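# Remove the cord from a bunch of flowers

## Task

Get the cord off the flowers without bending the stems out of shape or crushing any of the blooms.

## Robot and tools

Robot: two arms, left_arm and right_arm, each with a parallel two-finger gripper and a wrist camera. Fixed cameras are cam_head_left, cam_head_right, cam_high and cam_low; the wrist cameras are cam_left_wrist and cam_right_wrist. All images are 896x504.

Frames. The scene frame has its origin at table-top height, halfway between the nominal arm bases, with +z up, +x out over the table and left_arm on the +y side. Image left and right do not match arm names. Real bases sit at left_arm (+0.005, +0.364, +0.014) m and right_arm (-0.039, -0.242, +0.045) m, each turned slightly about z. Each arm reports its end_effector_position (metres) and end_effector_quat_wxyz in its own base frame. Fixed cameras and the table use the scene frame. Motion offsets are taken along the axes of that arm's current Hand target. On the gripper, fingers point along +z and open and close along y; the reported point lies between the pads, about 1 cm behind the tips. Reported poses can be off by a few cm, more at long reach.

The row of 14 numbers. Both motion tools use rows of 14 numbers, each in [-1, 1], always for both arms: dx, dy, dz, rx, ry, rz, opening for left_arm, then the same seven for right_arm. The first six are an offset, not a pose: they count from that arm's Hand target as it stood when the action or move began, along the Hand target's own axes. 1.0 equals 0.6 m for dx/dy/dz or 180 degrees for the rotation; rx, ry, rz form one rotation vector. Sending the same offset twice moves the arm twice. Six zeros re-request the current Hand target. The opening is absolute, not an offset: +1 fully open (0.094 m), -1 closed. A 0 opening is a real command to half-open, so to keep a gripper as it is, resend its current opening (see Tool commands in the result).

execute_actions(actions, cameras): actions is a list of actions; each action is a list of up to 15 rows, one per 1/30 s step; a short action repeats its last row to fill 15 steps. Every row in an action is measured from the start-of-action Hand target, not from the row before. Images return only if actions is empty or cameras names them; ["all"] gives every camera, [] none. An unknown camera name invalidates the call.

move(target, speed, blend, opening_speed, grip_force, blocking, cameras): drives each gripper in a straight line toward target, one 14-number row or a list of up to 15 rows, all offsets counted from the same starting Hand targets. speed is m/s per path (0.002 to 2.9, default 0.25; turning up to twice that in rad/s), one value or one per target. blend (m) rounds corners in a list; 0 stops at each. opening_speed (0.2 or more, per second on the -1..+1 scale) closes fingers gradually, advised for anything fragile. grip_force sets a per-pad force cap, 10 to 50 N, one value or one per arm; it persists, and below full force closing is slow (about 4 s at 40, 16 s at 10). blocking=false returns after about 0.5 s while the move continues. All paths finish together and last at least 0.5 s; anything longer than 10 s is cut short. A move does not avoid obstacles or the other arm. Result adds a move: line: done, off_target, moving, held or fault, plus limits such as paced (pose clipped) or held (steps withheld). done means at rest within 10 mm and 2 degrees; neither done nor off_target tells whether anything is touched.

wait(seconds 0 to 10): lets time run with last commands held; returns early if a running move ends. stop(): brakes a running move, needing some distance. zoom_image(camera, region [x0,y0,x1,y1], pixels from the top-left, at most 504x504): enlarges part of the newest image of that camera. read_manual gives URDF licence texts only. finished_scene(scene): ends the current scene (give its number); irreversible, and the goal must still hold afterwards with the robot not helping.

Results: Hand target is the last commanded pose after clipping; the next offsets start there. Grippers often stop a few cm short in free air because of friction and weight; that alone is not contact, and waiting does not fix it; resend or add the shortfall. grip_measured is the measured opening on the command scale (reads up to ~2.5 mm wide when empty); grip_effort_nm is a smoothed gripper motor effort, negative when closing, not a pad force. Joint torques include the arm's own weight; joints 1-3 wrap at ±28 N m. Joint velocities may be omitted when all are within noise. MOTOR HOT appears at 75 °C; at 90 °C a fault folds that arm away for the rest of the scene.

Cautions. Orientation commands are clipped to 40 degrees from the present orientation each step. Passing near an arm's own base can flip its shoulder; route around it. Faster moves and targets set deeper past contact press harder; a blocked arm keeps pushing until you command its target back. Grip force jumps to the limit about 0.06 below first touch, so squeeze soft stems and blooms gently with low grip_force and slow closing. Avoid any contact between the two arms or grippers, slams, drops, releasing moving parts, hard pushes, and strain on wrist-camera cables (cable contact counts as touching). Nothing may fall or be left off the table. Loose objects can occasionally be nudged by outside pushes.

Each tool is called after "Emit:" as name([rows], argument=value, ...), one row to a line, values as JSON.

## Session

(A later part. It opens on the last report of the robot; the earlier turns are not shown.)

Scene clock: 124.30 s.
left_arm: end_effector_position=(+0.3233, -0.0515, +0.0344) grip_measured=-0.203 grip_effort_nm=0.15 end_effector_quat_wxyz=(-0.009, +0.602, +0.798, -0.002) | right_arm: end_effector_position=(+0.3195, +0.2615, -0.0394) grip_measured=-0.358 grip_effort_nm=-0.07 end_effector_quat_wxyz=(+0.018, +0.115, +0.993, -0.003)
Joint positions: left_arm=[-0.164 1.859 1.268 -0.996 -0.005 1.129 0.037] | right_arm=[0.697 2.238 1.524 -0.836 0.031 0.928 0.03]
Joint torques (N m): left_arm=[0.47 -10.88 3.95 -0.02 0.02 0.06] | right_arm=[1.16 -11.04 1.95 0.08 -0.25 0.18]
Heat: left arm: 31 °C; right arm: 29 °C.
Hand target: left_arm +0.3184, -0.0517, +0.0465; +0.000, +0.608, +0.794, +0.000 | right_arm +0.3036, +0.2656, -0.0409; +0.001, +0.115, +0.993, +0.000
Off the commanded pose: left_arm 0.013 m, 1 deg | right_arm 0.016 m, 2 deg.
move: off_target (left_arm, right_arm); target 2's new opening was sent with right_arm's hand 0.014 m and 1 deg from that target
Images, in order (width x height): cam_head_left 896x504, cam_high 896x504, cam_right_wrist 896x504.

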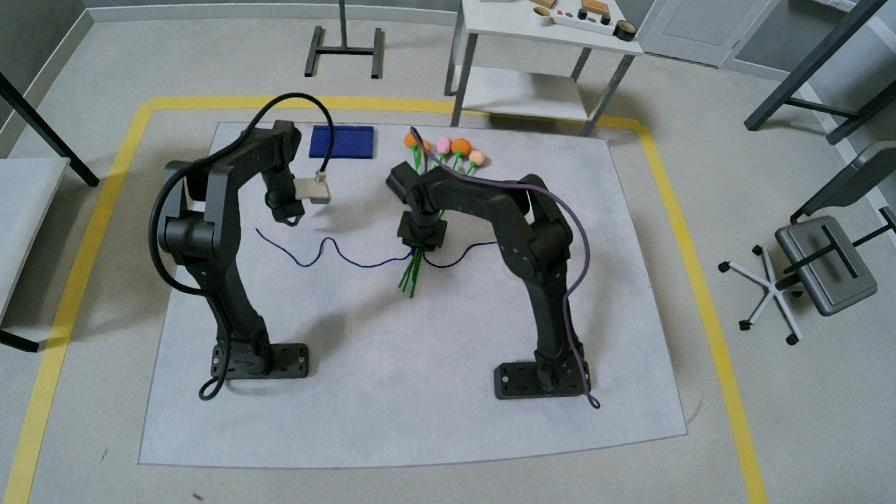

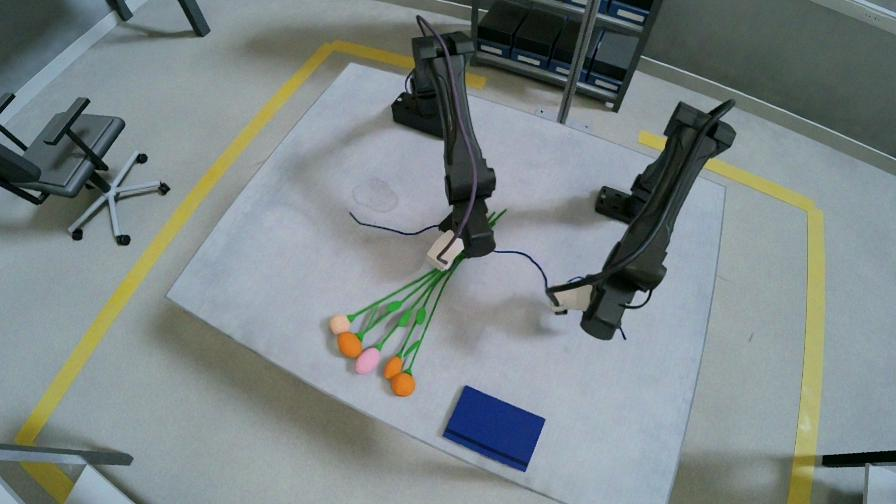

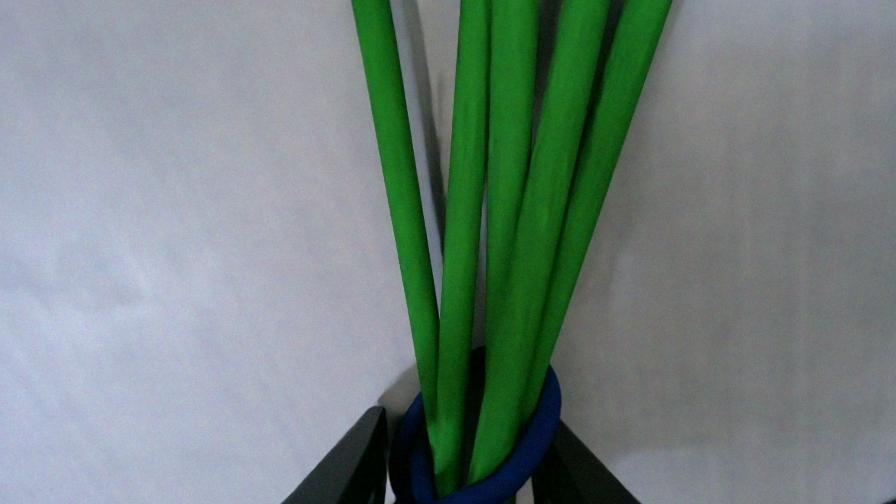

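Emit:
move([
  [0,0,-0.03,0,0,0,-0.2,0,0,-0.083,0,0,0,-0.05],
  [-0.252,-0.215,-0.03,0,0,0.083,-0.1,-0.1,0,-0.083,0,0,0,-0.05],
  [-0.252,-0.215,-0.017,0,0,0.083,-0.1,-0.1,0.003,0.006,0,0,0,-0.05],
  [-0.252,-0.215,-0.017,0,0,0.083,-0.1,-0.1,0.003,0.006,0,0,0,-0.22],
], blend=[0.01,0.01,0,0], cameras=["cam_right_wrist","cam_left_wrist","cam_head_left","cam_high"], speed=0.12)

Scene clock: 130.73 s.
left_arm: end_effector_position=(+0.2322, -0.2220, +0.0564) grip_measured=-0.103 grip_effort_nm=0.15 end_effector_quat_wxyz=(-0.006, +0.699, +0.715, +0.003) | right_arm: end_effector_position=(+0.3566, +0.2461, +0.0026) grip_measured=-0.052 grip_effort_nm=0.11 end_effector_quat_wxyz=(-0.002, +0.117, +0.993, -0.007)
Joint positions: left_arm=[-0.77 1.806 1.291 -1.067 -0.007 0.78 0.042] | right_arm=[0.605 2.285 1.785 -1.083 0.008 0.839 0.045]
Joint torques (N m): left_arm=[-0.64 -6.27 8.18 0.09 0.02 -0.05] | right_arm=[0.05 -11.28 4.7 0.08 0.02 -0.02]
Heat: left arm: 31 °C; right arm: 29 °C.
Hand target: left_arm +0.2335, -0.2314, +0.0610; +0.001, +0.706, +0.709, +0.000 (not the last commanded pose) | right_arm +0.3589, +0.2497, +0.0077; +0.006, +0.116, +0.993, -0.003 (not the last commanded pose)
Tool commands: left_gripper/opening=-0.1 right_gripper/opening=-0.05
Off the commanded pose: left_arm 0.010 m, 1 deg | right_arm 0.048 m, 1 deg.
move: held (right_arm; a check stopped the path); path passed 2 of 4 targets; target 4's new opening was not sent; blend cut to 0 m at target 2; target 2's new opening was sent with left_arm's hand 0.013 m and 1 deg from that target; limits=held
pose unreachable (right arm): on one or more control steps of this call, first in action 0 (counted from 0), this arm could not follow its commanded pose, so it was not sent that pose on those steps. It may still have moved: this result reports where it is.
cause: moving toward the commanded pose would bring a part of the arm too close to another arm (this arm's wrist (the part past joint 4) and the left arm's wrist (the part past joint 4), along the way the arms are being sent, or toward where that arm still pushes).
Images, in order (width x height): cam_head_left 896x504, cam_high 896x504, cam_left_wrist 896x504, cam_right_wrist 896x504.

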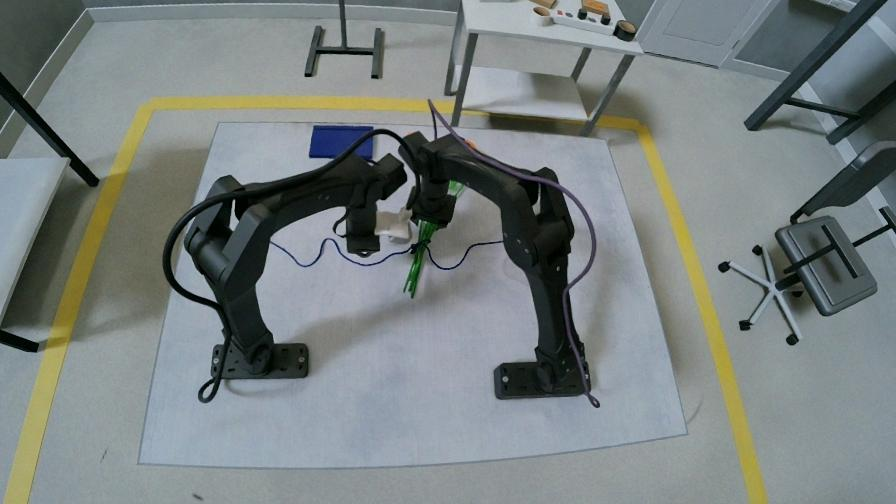

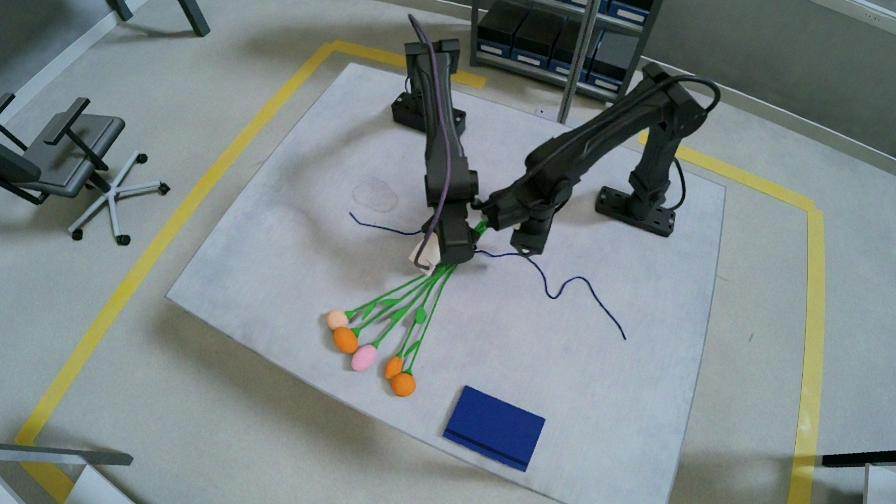

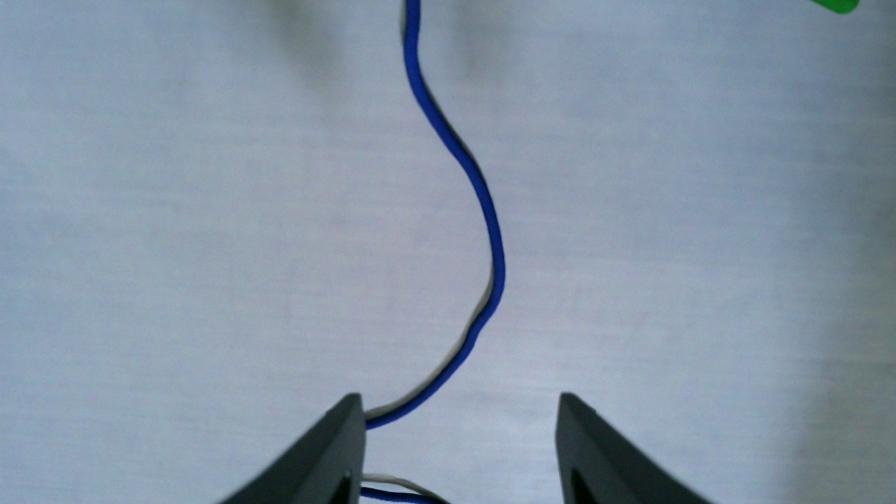

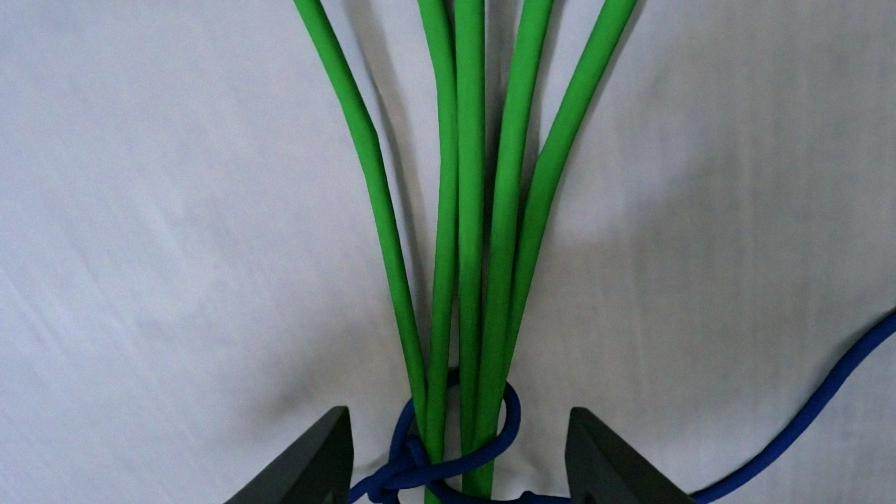

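Emit:
move([
  [0,0,0,0,0,0,-0.2,-0.07,0,0,0,0,0,0.2],
  [0,-0.024,0.09,0,0,0,-0.2,-0.07,0,0.06,0,0,0,0.2],
], cameras=["cam_right_wrist","cam_left_wrist"], speed=0.1)

Scene clock: 134.53 s.
left_arm: end_effector_position=(+0.2179, -0.2241, +0.0116) grip_measured=-0.197 grip_effort_nm=-0.14 end_effector_quat_wxyz=(-0.011, +0.703, +0.711, +0.004) | right_arm: end_effector_position=(+0.3996, +0.2377, -0.0206) grip_measured=+0.198 grip_effort_nm=0.11 end_effector_quat_wxyz=(+0.003, +0.119, +0.993, -0.002)
Joint positions: left_arm=[-0.807 1.845 1.151 -0.898 -0.007 0.754 0.038] | right_arm=[0.538 2.43 1.945 -1.083 0.008 0.776 0.056]
Joint torques (N m): left_arm=[-0.53 -6.54 3.9 0.53 0.03 -0.11] | right_arm=[0.2 -10.81 3.45 0.31 -0.02 -0.07]
Heat: left arm: 30 °C; right arm: 29 °C.
Hand target: left_arm +0.2191, -0.2315, +0.0070; +0.001, +0.706, +0.709, +0.000 | right_arm +0.4002, +0.2398, -0.0277; +0.006, +0.116, +0.993, -0.003
Off the commanded pose: left_arm 0.009 m, 1 deg | right_arm 0.007 m, 0 deg.
move: done
Images, in order (width x height): cam_left_wrist 896x504, cam_right_wrist 896x504.

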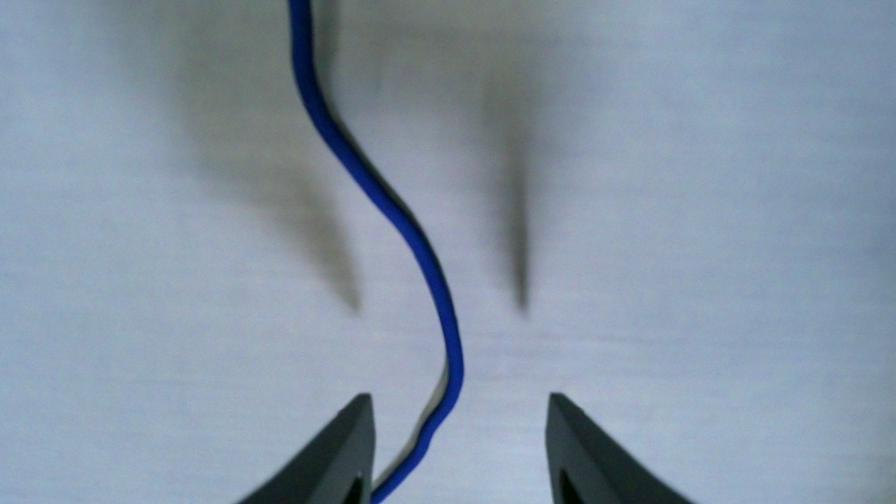

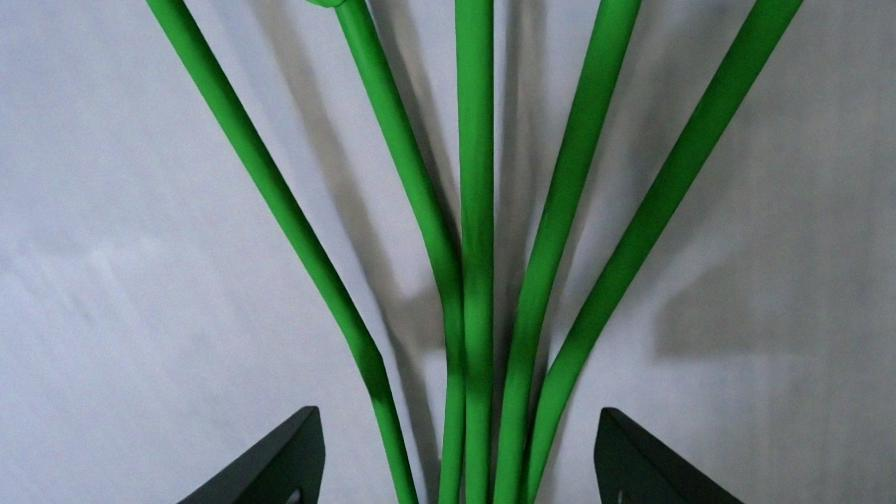

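Emit:
move([
  [0,0,0.032,0,0,0,-0.2,0,0,0.012,0,0,0,0.1],
  [0,0,0.032,0,0,0,-1,0,0,0.012,0,0,0,0.1],
  [-0.104,-0.137,0.0,0,0,0,-1,0,0,0.012,0,0,0,0.1],
], cameras=["cam_right_wrist","cam_left_wrist","cam_head_left","cam_high"], speed=0.07)

Emit:
zoom_image(camera="cam_head_left", region=[340, 200, 500, 310])

Scene clock: 141.27 s.
left_arm: end_effector_position=(+0.1375, -0.2852, -0.0034) grip_measured=-0.955 grip_effort_nm=-1.03 end_effector_quat_wxyz=(-0.005, +0.703, +0.711, +0.006) | right_arm: end_effector_position=(+0.4009, +0.2385, -0.0259) grip_measured=+0.102 grip_effort_nm=-0.07 end_effector_quat_wxyz=(+0.006, +0.119, +0.993, -0.001)
Joint positions: left_arm=[-1.129 1.879 1.13 -0.835 -0.007 0.431 0.002] | right_arm=[0.538 2.436 1.934 -1.06 0.008 0.776 0.052]
Joint torques (N m): left_arm=[-0.4 -7.71 8.28 -0.1 0.05 -0.1] | right_arm=[0.27 -10.43 3.28 0.32 0 -0.07]
Heat: left arm: 30 °C; right arm: 28 °C.
Hand target: left_arm +0.1372, -0.2942, +0.0069; +0.001, +0.706, +0.709, +0.000 | right_arm +0.4003, +0.2397, -0.0349; +0.006, +0.116, +0.993, -0.003
Off the commanded pose: left_arm 0.014 m, 1 deg | right_arm 0.009 m, 0 deg.
move: off_target (left_arm)
Images, in order (width x height): cam_head_left 896x504, cam_high 896x504, cam_left_wrist 896x504, cam_right_wrist 896x504.

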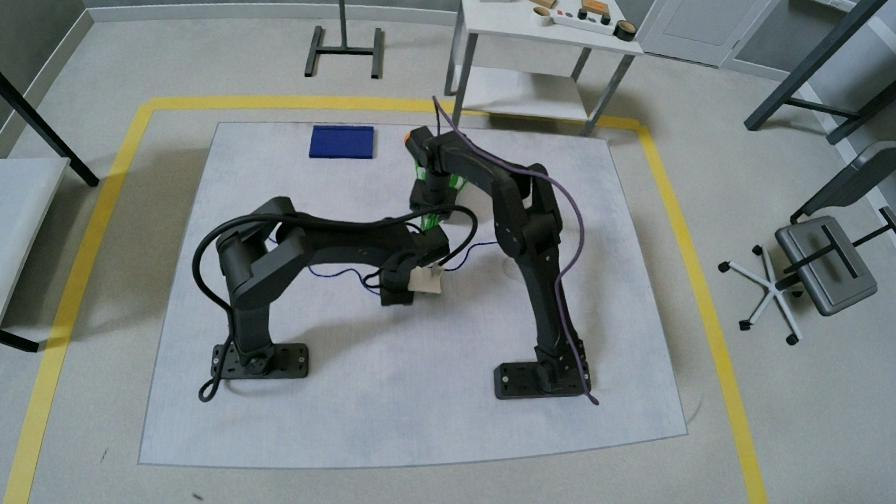

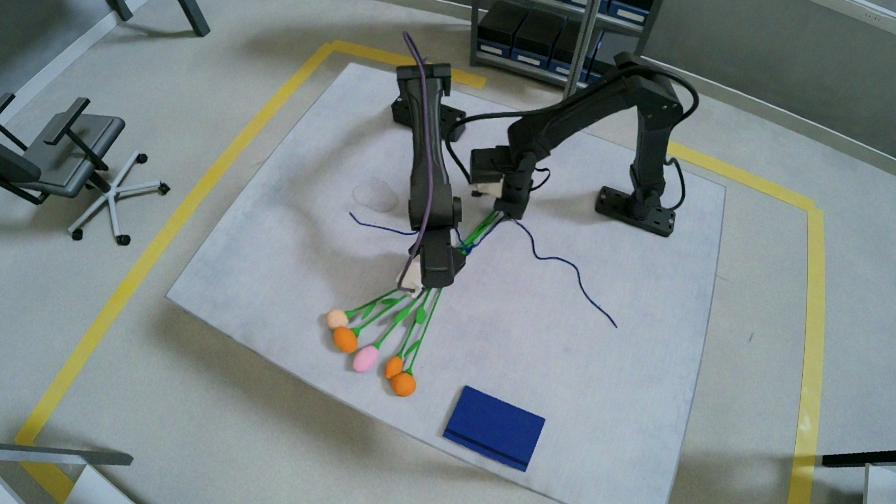

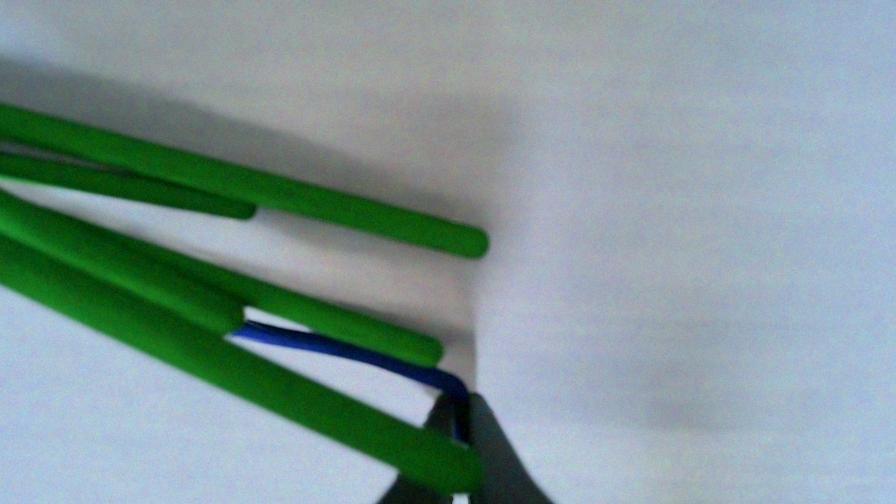

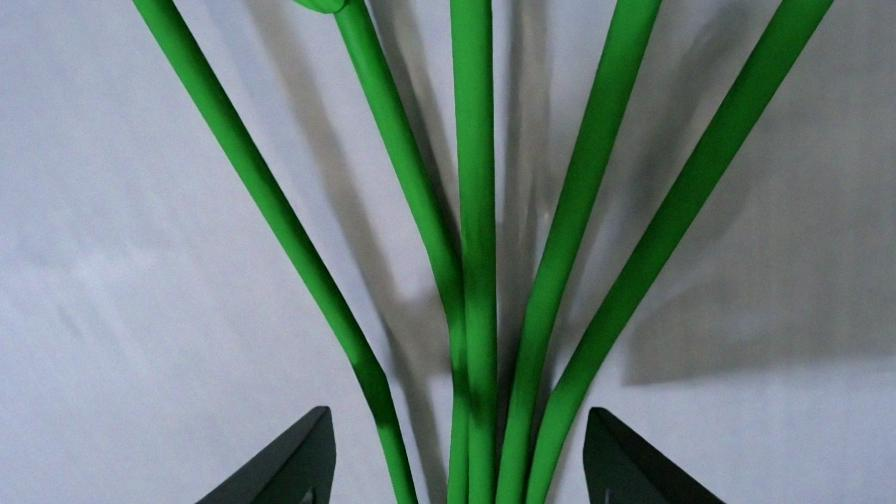

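Scaled by 3.150 from the camera's 896x504 image, which has a finer 1280x720 frame.

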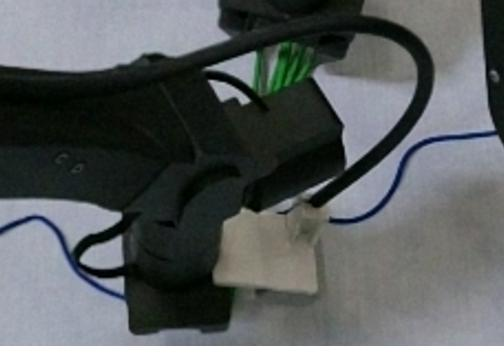

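Emit:
move(target=[0.02,-0.117,-0.01,0,0,0,-1,0,0,0,0,0,0,0.1], cameras=["cam_right_wrist","cam_left_wrist","cam_head_left","cam_high"], speed=0.05)

Emit:
zoom_image(camera="cam_high", region=[420, 180, 560, 300])

Scene clock: 144.27 s.
left_arm: end_effector_position=(+0.0730, -0.2855, +0.0035) grip_measured=-0.955 grip_effort_nm=-1.03 end_effector_quat_wxyz=(-0.003, +0.702, +0.712, +0.006) | right_arm: end_effector_position=(+0.4009, +0.2385, -0.0259) grip_measured=+0.102 grip_effort_nm=-0.07 end_effector_quat_wxyz=(+0.006, +0.119, +0.993, -0.001)
Joint positions: left_arm=[-1.328 1.789 1.042 -0.835 -0.007 0.229 0.002] | right_arm=[0.538 2.436 1.934 -1.06 0.008 0.776 0.052]
Joint torques (N m): left_arm=[-0.51 -9.76 3.6 0 0.03 -0.11] | right_arm=[0.36 -10.62 3.32 0.32 0 -0.08]
Heat: left arm: 30 °C; right arm: 28 °C.
Hand target: left_arm +0.0669, -0.2825, +0.0129; +0.001, +0.706, +0.709, +0.000 | right_arm +0.4003, +0.2397, -0.0349; +0.006, +0.116, +0.993, -0.003
Off the commanded pose: left_arm 0.012 m, 1 deg | right_arm 0.009 m, 0 deg.
move: off_target (left_arm)
Images, in order (width x height): cam_head_left 896x504, cam_high 896x504, cam_left_wrist 896x504, cam_right_wrist 896x504.

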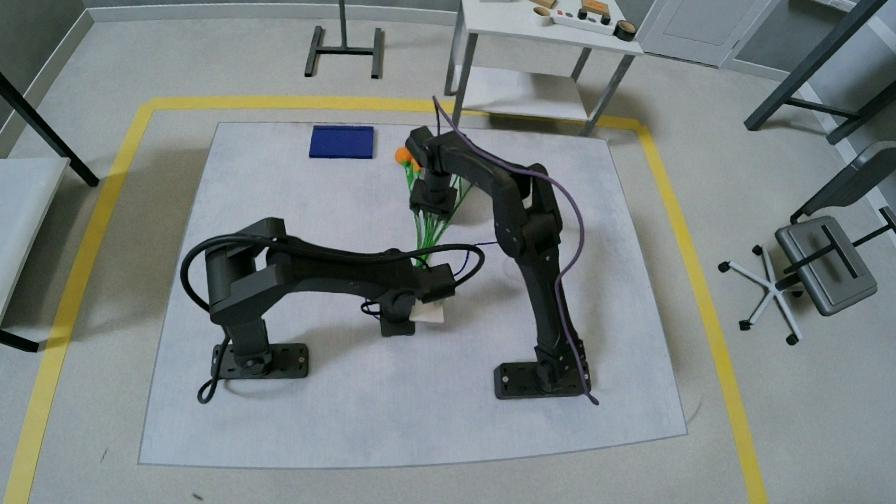

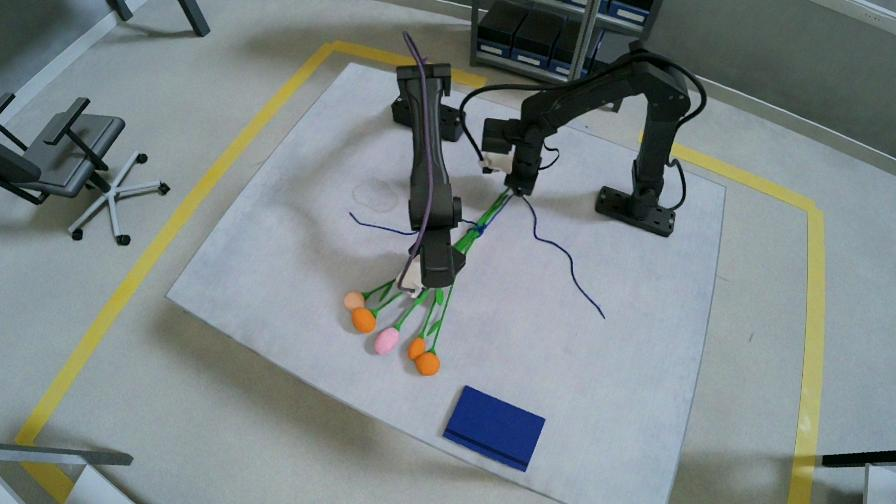

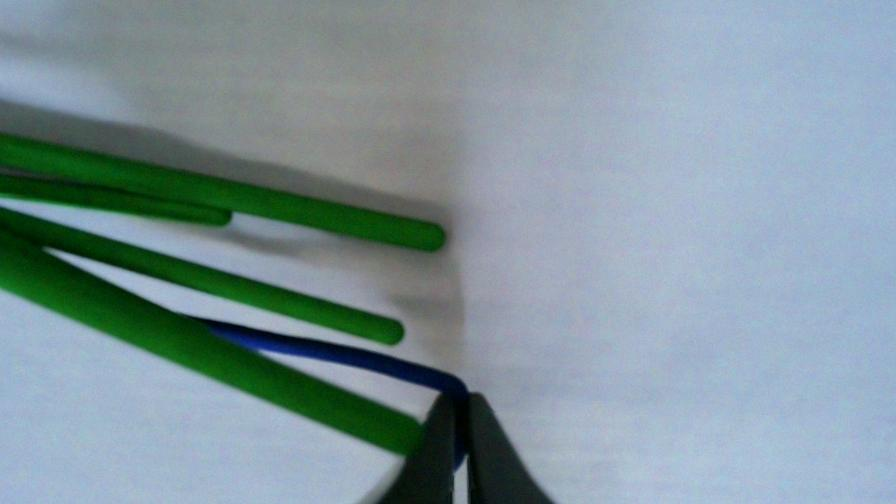

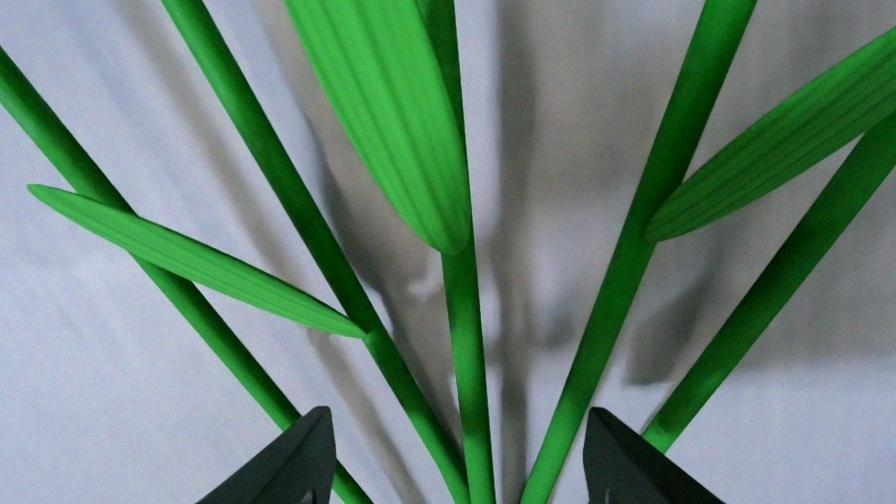

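Scaled by 3.600 from the camera's 896x504 image, which has a finer 1280x720 frame.

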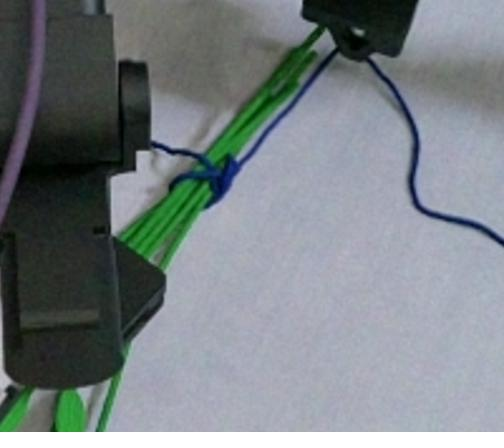

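Emit:
move([
  [0,0,0,0,0,0,-0.6,0,0,-0.02,0,0,0,0.2],
  [0,0,-0.12,0,0,0,-0.6,0,0,-0.158,0,0,0,0.2],
  [0.15,0,-0.12,0,0,0,-0.6,0.16,0.02,-0.158,0,0,0,0.2],
], blend=[0,0.01,0], cameras=["cam_right_wrist","cam_left_wrist","cam_head_left","cam_high"], speed=[0.05,0.1,0.15])

Scene clock: 149.00 s.
left_arm: end_effector_position=(+0.0704, -0.2007, +0.0820) grip_measured=-0.603 grip_effort_nm=0.15 end_effector_quat_wxyz=(+0.006, +0.702, +0.712, +0.001) | right_arm: end_effector_position=(+0.3030, +0.2736, +0.0440) grip_measured=+0.198 grip_effort_nm=0.11 end_effector_quat_wxyz=(-0.014, +0.105, +0.994, -0.021)
Joint positions: left_arm=[-1.244 1.348 0.935 -1.147 -0.007 0.312 0.019] | right_arm=[0.735 2.184 1.784 -1.22 0.008 0.946 0.056]
Joint torques (N m): left_arm=[0.47 -5.45 4.21 -0.05 0.05 0.04] | right_arm=[-0.32 -13.83 3.22 0.22 -0.01 0.1]
Heat: left arm: 30 °C; right arm: 28 °C.
Hand target: left_arm +0.0665, -0.1924, +0.0848; +0.001, +0.706, +0.709, +0.000 | right_arm +0.3085, +0.2741, +0.0586; +0.006, +0.116, +0.993, -0.003
Off the commanded pose: left_arm 0.010 m, 1 deg | right_arm 0.016 m, 3 deg.
move: off_target (right_arm)
Images, in order (width x height): cam_head_left 896x504, cam_high 896x504, cam_left_wrist 896x504, cam_right_wrist 896x504.

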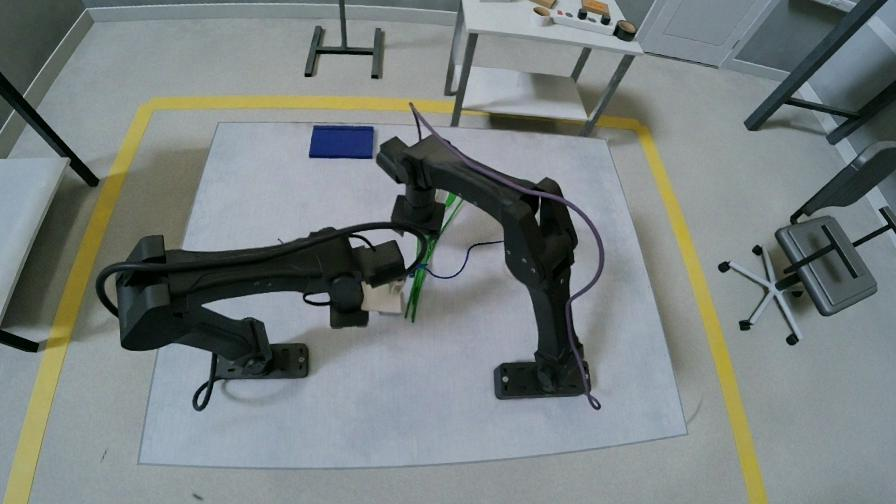

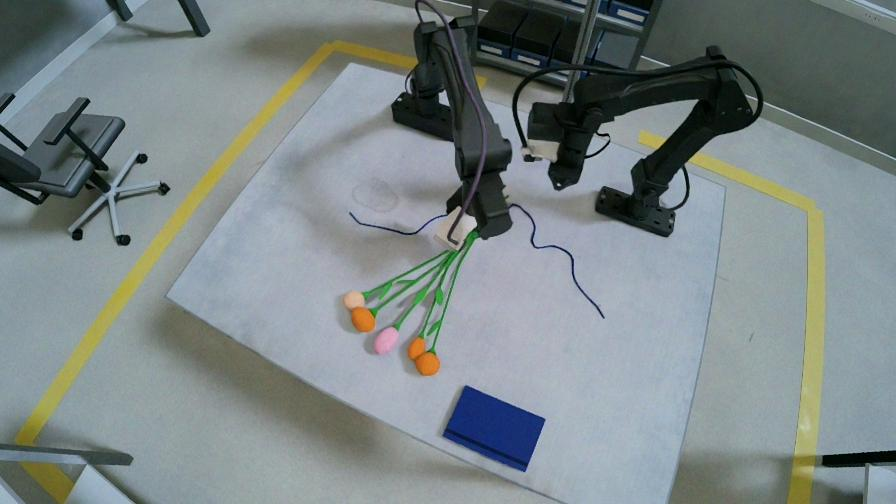

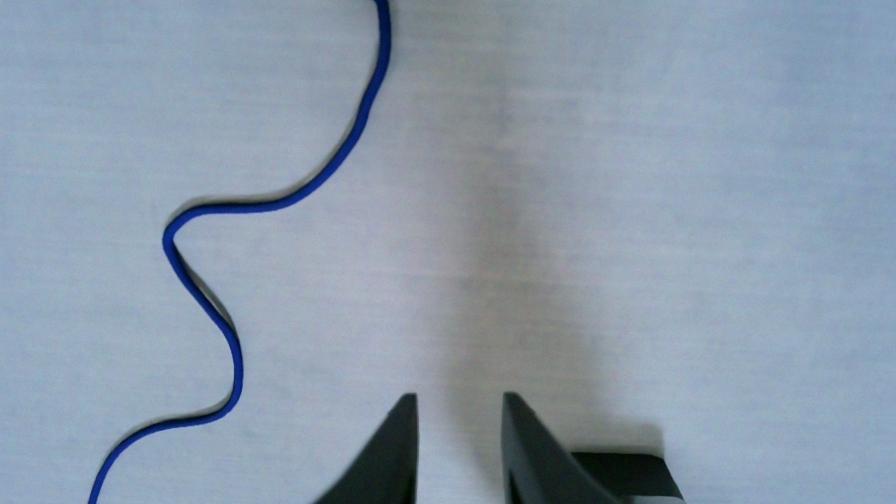

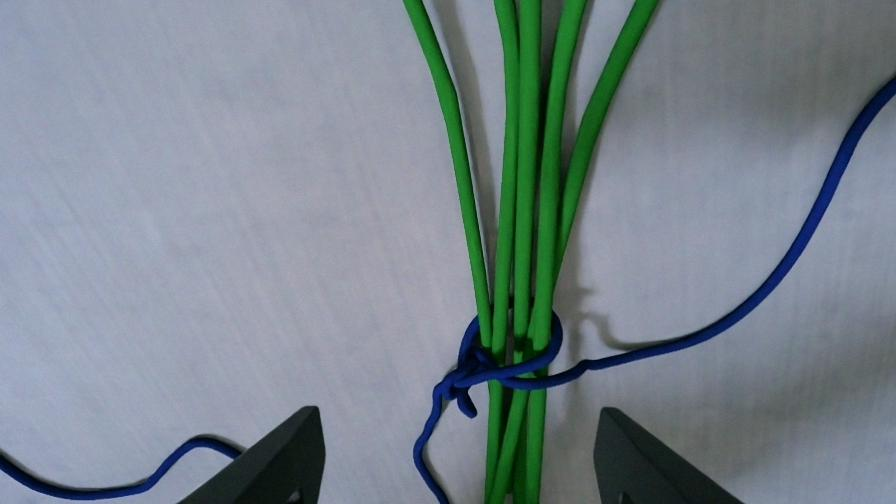

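Emit:
move([
  [0.1,0.15,-0.05,0,0,0,-0.6,-0.0055,-0.0415,0.0,0,0,0,0.1],
  [0.13,0.2,-0.08,0,0,0,-0.6,-0.0055,-0.0415,0.16,0,0,0,0.1],
  [0.13,0.2,-0.08,0,0,0,-0.6,-0.0055,-0.0415,0.16,0,0,0,-0.15],
], blend=[0.01,0,0], cameras=["cam_right_wrist","cam_head_left"], speed=[0.12,0.12,0.1])

Scene clock: 153.60 s.
left_arm: end_effector_position=(+0.1838, -0.1106, +0.1224) grip_measured=-0.603 grip_effort_nm=0.15 end_effector_quat_wxyz=(-0.006, +0.701, +0.713, +0.003) | right_arm: end_effector_position=(+0.3033, +0.2495, -0.0336) grip_measured=-0.148 grip_effort_nm=-0.07 end_effector_quat_wxyz=(+0.000, +0.114, +0.994, -0.005)
Joint positions: left_arm=[-0.553 1.361 1.105 -1.325 -0.008 1.001 0.019] | right_arm=[0.689 2.183 1.457 -0.852 0.008 0.917 0.04]
Joint torques (N m): left_arm=[0.54 -3.22 9.51 -0.08 0.03 0.05] | right_arm=[-0.47 -9.18 3.3 0.28 -0.02 -0.09]
Heat: left arm: 30 °C; right arm: 28 °C.
Hand target: left_arm +0.1861, -0.1139, +0.1328; +0.001, +0.706, +0.709, +0.000 | right_arm +0.3071, +0.2485, -0.0373; +0.006, +0.116, +0.993, -0.003
Off the commanded pose: left_arm 0.011 m, 1 deg | right_arm 0.005 m, 1 deg.
move: off_target (left_arm)
Images, in order (width x height): cam_head_left 896x504, cam_right_wrist 896x504.

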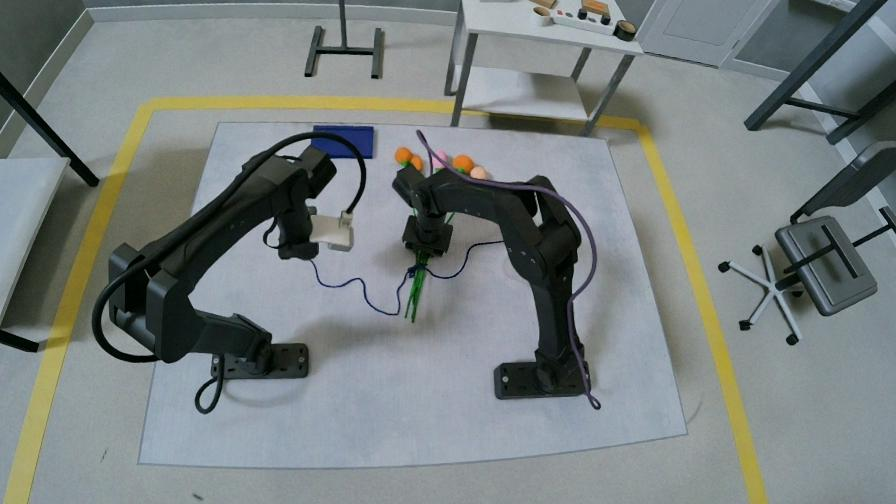

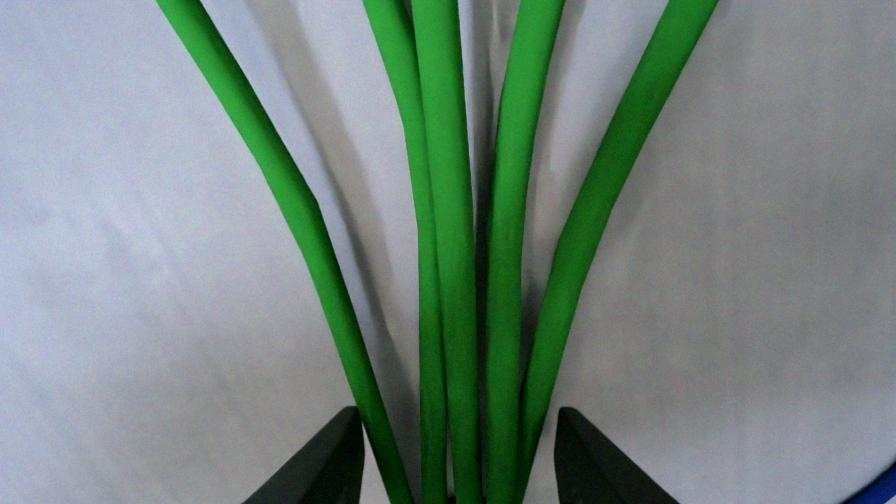

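Emit:
move([
  [0,0,0,0,0,0,-0.6,0.03,0,0.005,0,0,0,-0.15],
  [0,0,0,0,0,0,-0.6,0.055,0,0.005,0,0,0,-0.34],
  [0,0,0,0,0,0,-0.6,0.12,0,0.005,0,0,0,-0.34],
], cameras=["cam_right_wrist","cam_head_left","cam_high"], speed=0.06)

Emit:
zoom_image(camera="cam_head_left", region=[360, 230, 480, 340])

Scene clock: 158.17 s.
left_arm: end_effector_position=(+0.1838, -0.1106, +0.1224) grip_measured=-0.603 grip_effort_nm=0.15 end_effector_quat_wxyz=(-0.006, +0.701, +0.713, +0.003) | right_arm: end_effector_position=(+0.2509, +0.2616, -0.0395) grip_measured=-0.338 grip_effort_nm=-0.07 end_effector_quat_wxyz=(+0.020, +0.114, +0.993, -0.008)
Joint positions: left_arm=[-0.553 1.361 1.105 -1.325 -0.008 1.001 0.019] | right_arm=[0.824 2.081 1.262 -0.741 0.042 1.054 0.031]
Joint torques (N m): left_arm=[0.5 -3.26 9.5 -0.1 0.03 0.06] | right_arm=[1.31 -9.52 1.92 0.16 -0.25 0.19]
Heat: left arm: 30 °C; right arm: 28 °C.
Hand target: left_arm +0.1861, -0.1139, +0.1328; +0.001, +0.706, +0.709, +0.000 | right_arm +0.2371, +0.2650, -0.0412; +0.006, +0.116, +0.993, -0.003
Off the commanded pose: left_arm 0.011 m, 1 deg | right_arm 0.014 m, 2 deg.
move: off_target (left_arm, right_arm); target 2's new opening was sent with right_arm's hand 0.012 m and 1 deg from that target
Images, in order (width x height): cam_head_left 896x504, cam_high 896x504, cam_right_wrist 896x504.

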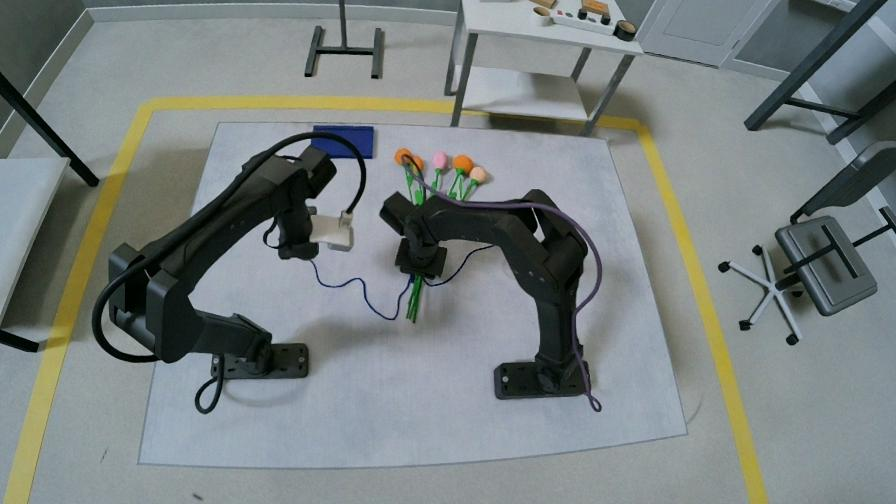

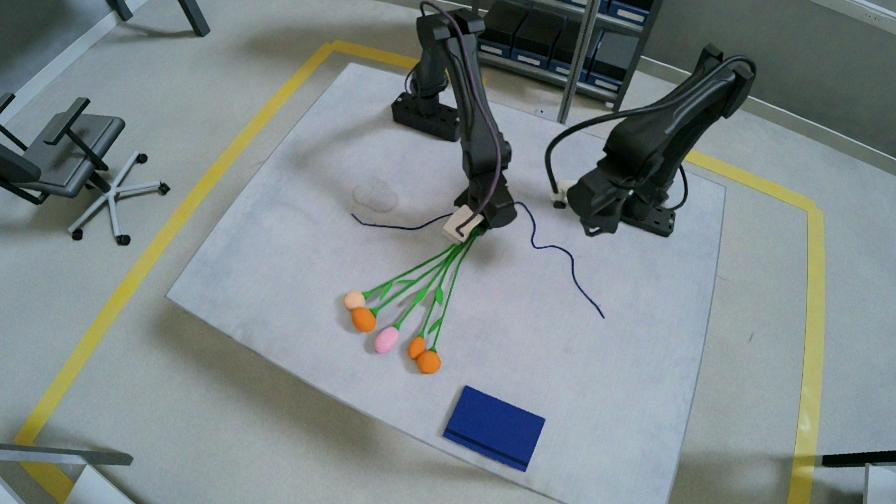

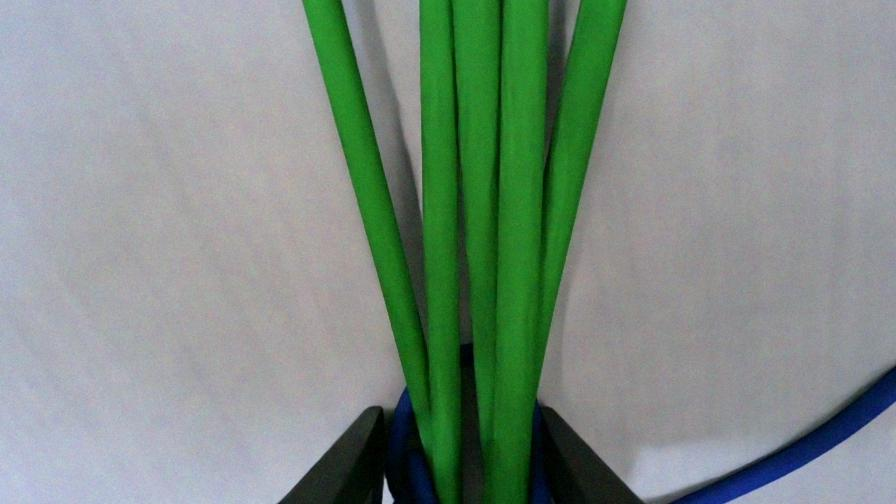

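Scaled by 4.200 from the camera's 896x504 image, which has a finer 1280x720 frame.

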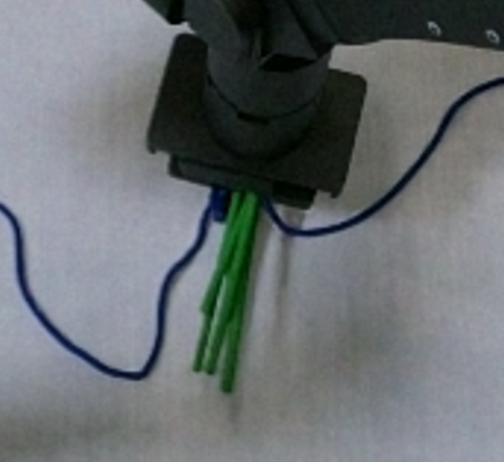

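Emit:
move(target=[0,0,0,0,0,0,-0.6,0.1,0,-0.003,0,0,0,-0.38], cameras=["cam_right_wrist","cam_head_left","cam_high"], speed=0.06)

Emit:
zoom_image(camera="cam_head_left", region=[360, 230, 480, 340])

Scene clock: 160.20 s.
left_arm: end_effector_position=(+0.1838, -0.1106, +0.1224) grip_measured=-0.603 grip_effort_nm=0.14 end_effector_quat_wxyz=(-0.006, +0.701, +0.713, +0.003) | right_arm: end_effector_position=(+0.1906, +0.2762, -0.0394) grip_measured=-0.378 grip_effort_nm=-0.07 end_effector_quat_wxyz=(+0.019, +0.114, +0.993, -0.011)
Joint positions: left_arm=[-0.553 1.361 1.105 -1.325 -0.008 1.001 0.019] | right_arm=[0.987 2.006 1.144 -0.711 0.043 1.215 0.029]
Joint torques (N m): left_arm=[0.47 -3.25 9.44 -0.11 0.05 0.05] | right_arm=[1.02 -8.92 1.81 0.19 -0.24 0.21]
Heat: left arm: 30 °C; right arm: 28 °C.
Hand target: left_arm +0.1861, -0.1139, +0.1328; +0.001, +0.706, +0.709, +0.000 | right_arm +0.1787, +0.2788, -0.0402; +0.006, +0.116, +0.993, -0.003
Off the commanded pose: left_arm 0.011 m, 1 deg | right_arm 0.012 m, 2 deg.
move: off_target (left_arm, right_arm)
Images, in order (width x height): cam_head_left 896x504, cam_high 896x504, cam_right_wrist 896x504.

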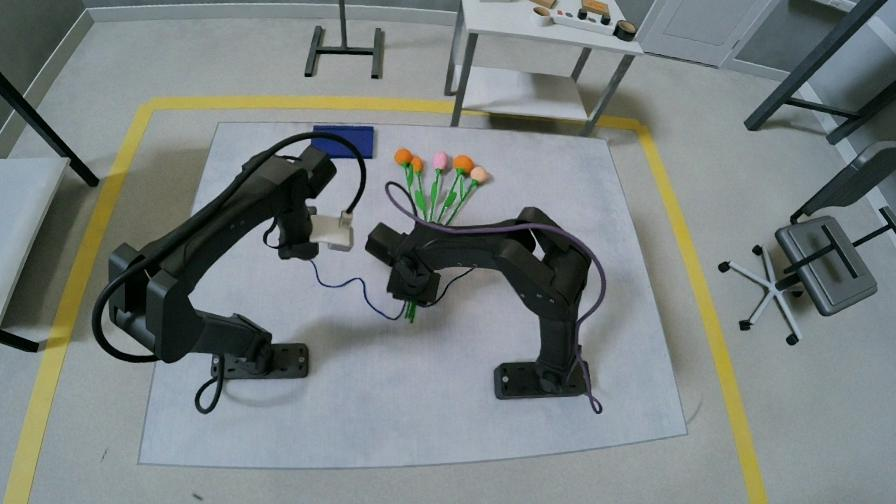

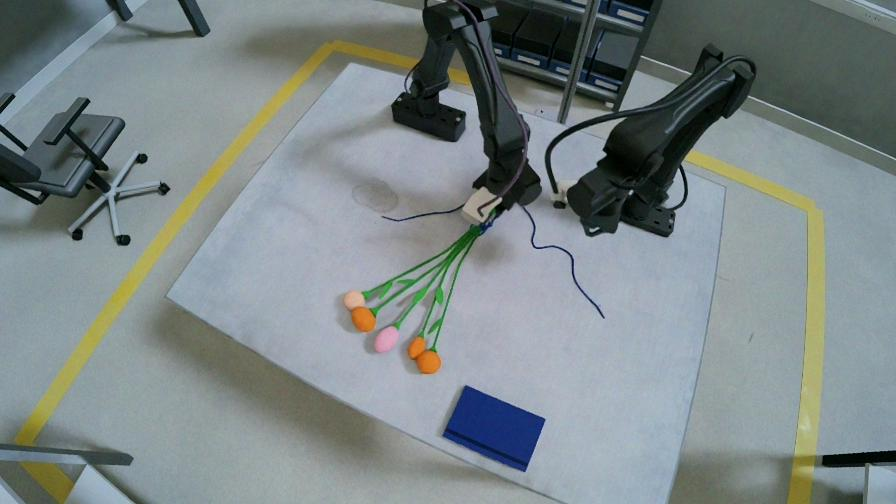

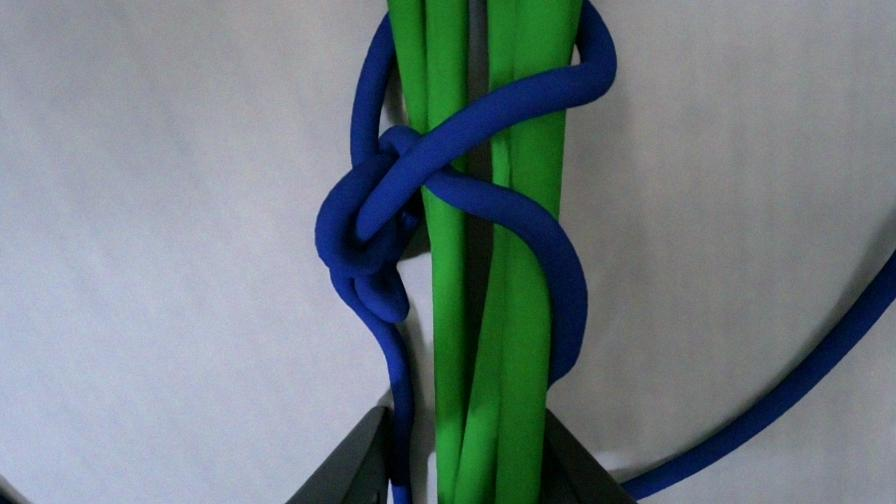

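Scaled by 4.200 from the camera's 896x504 image, which has a finer 1280x720 frame.

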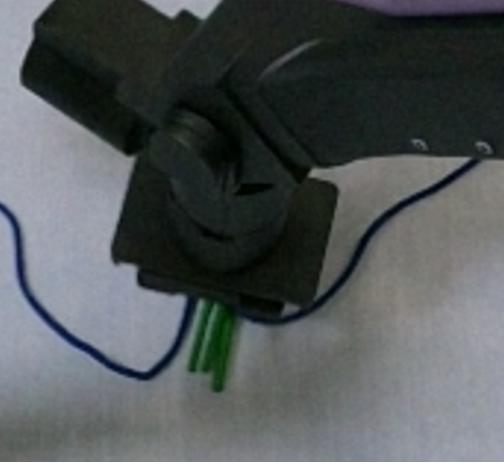

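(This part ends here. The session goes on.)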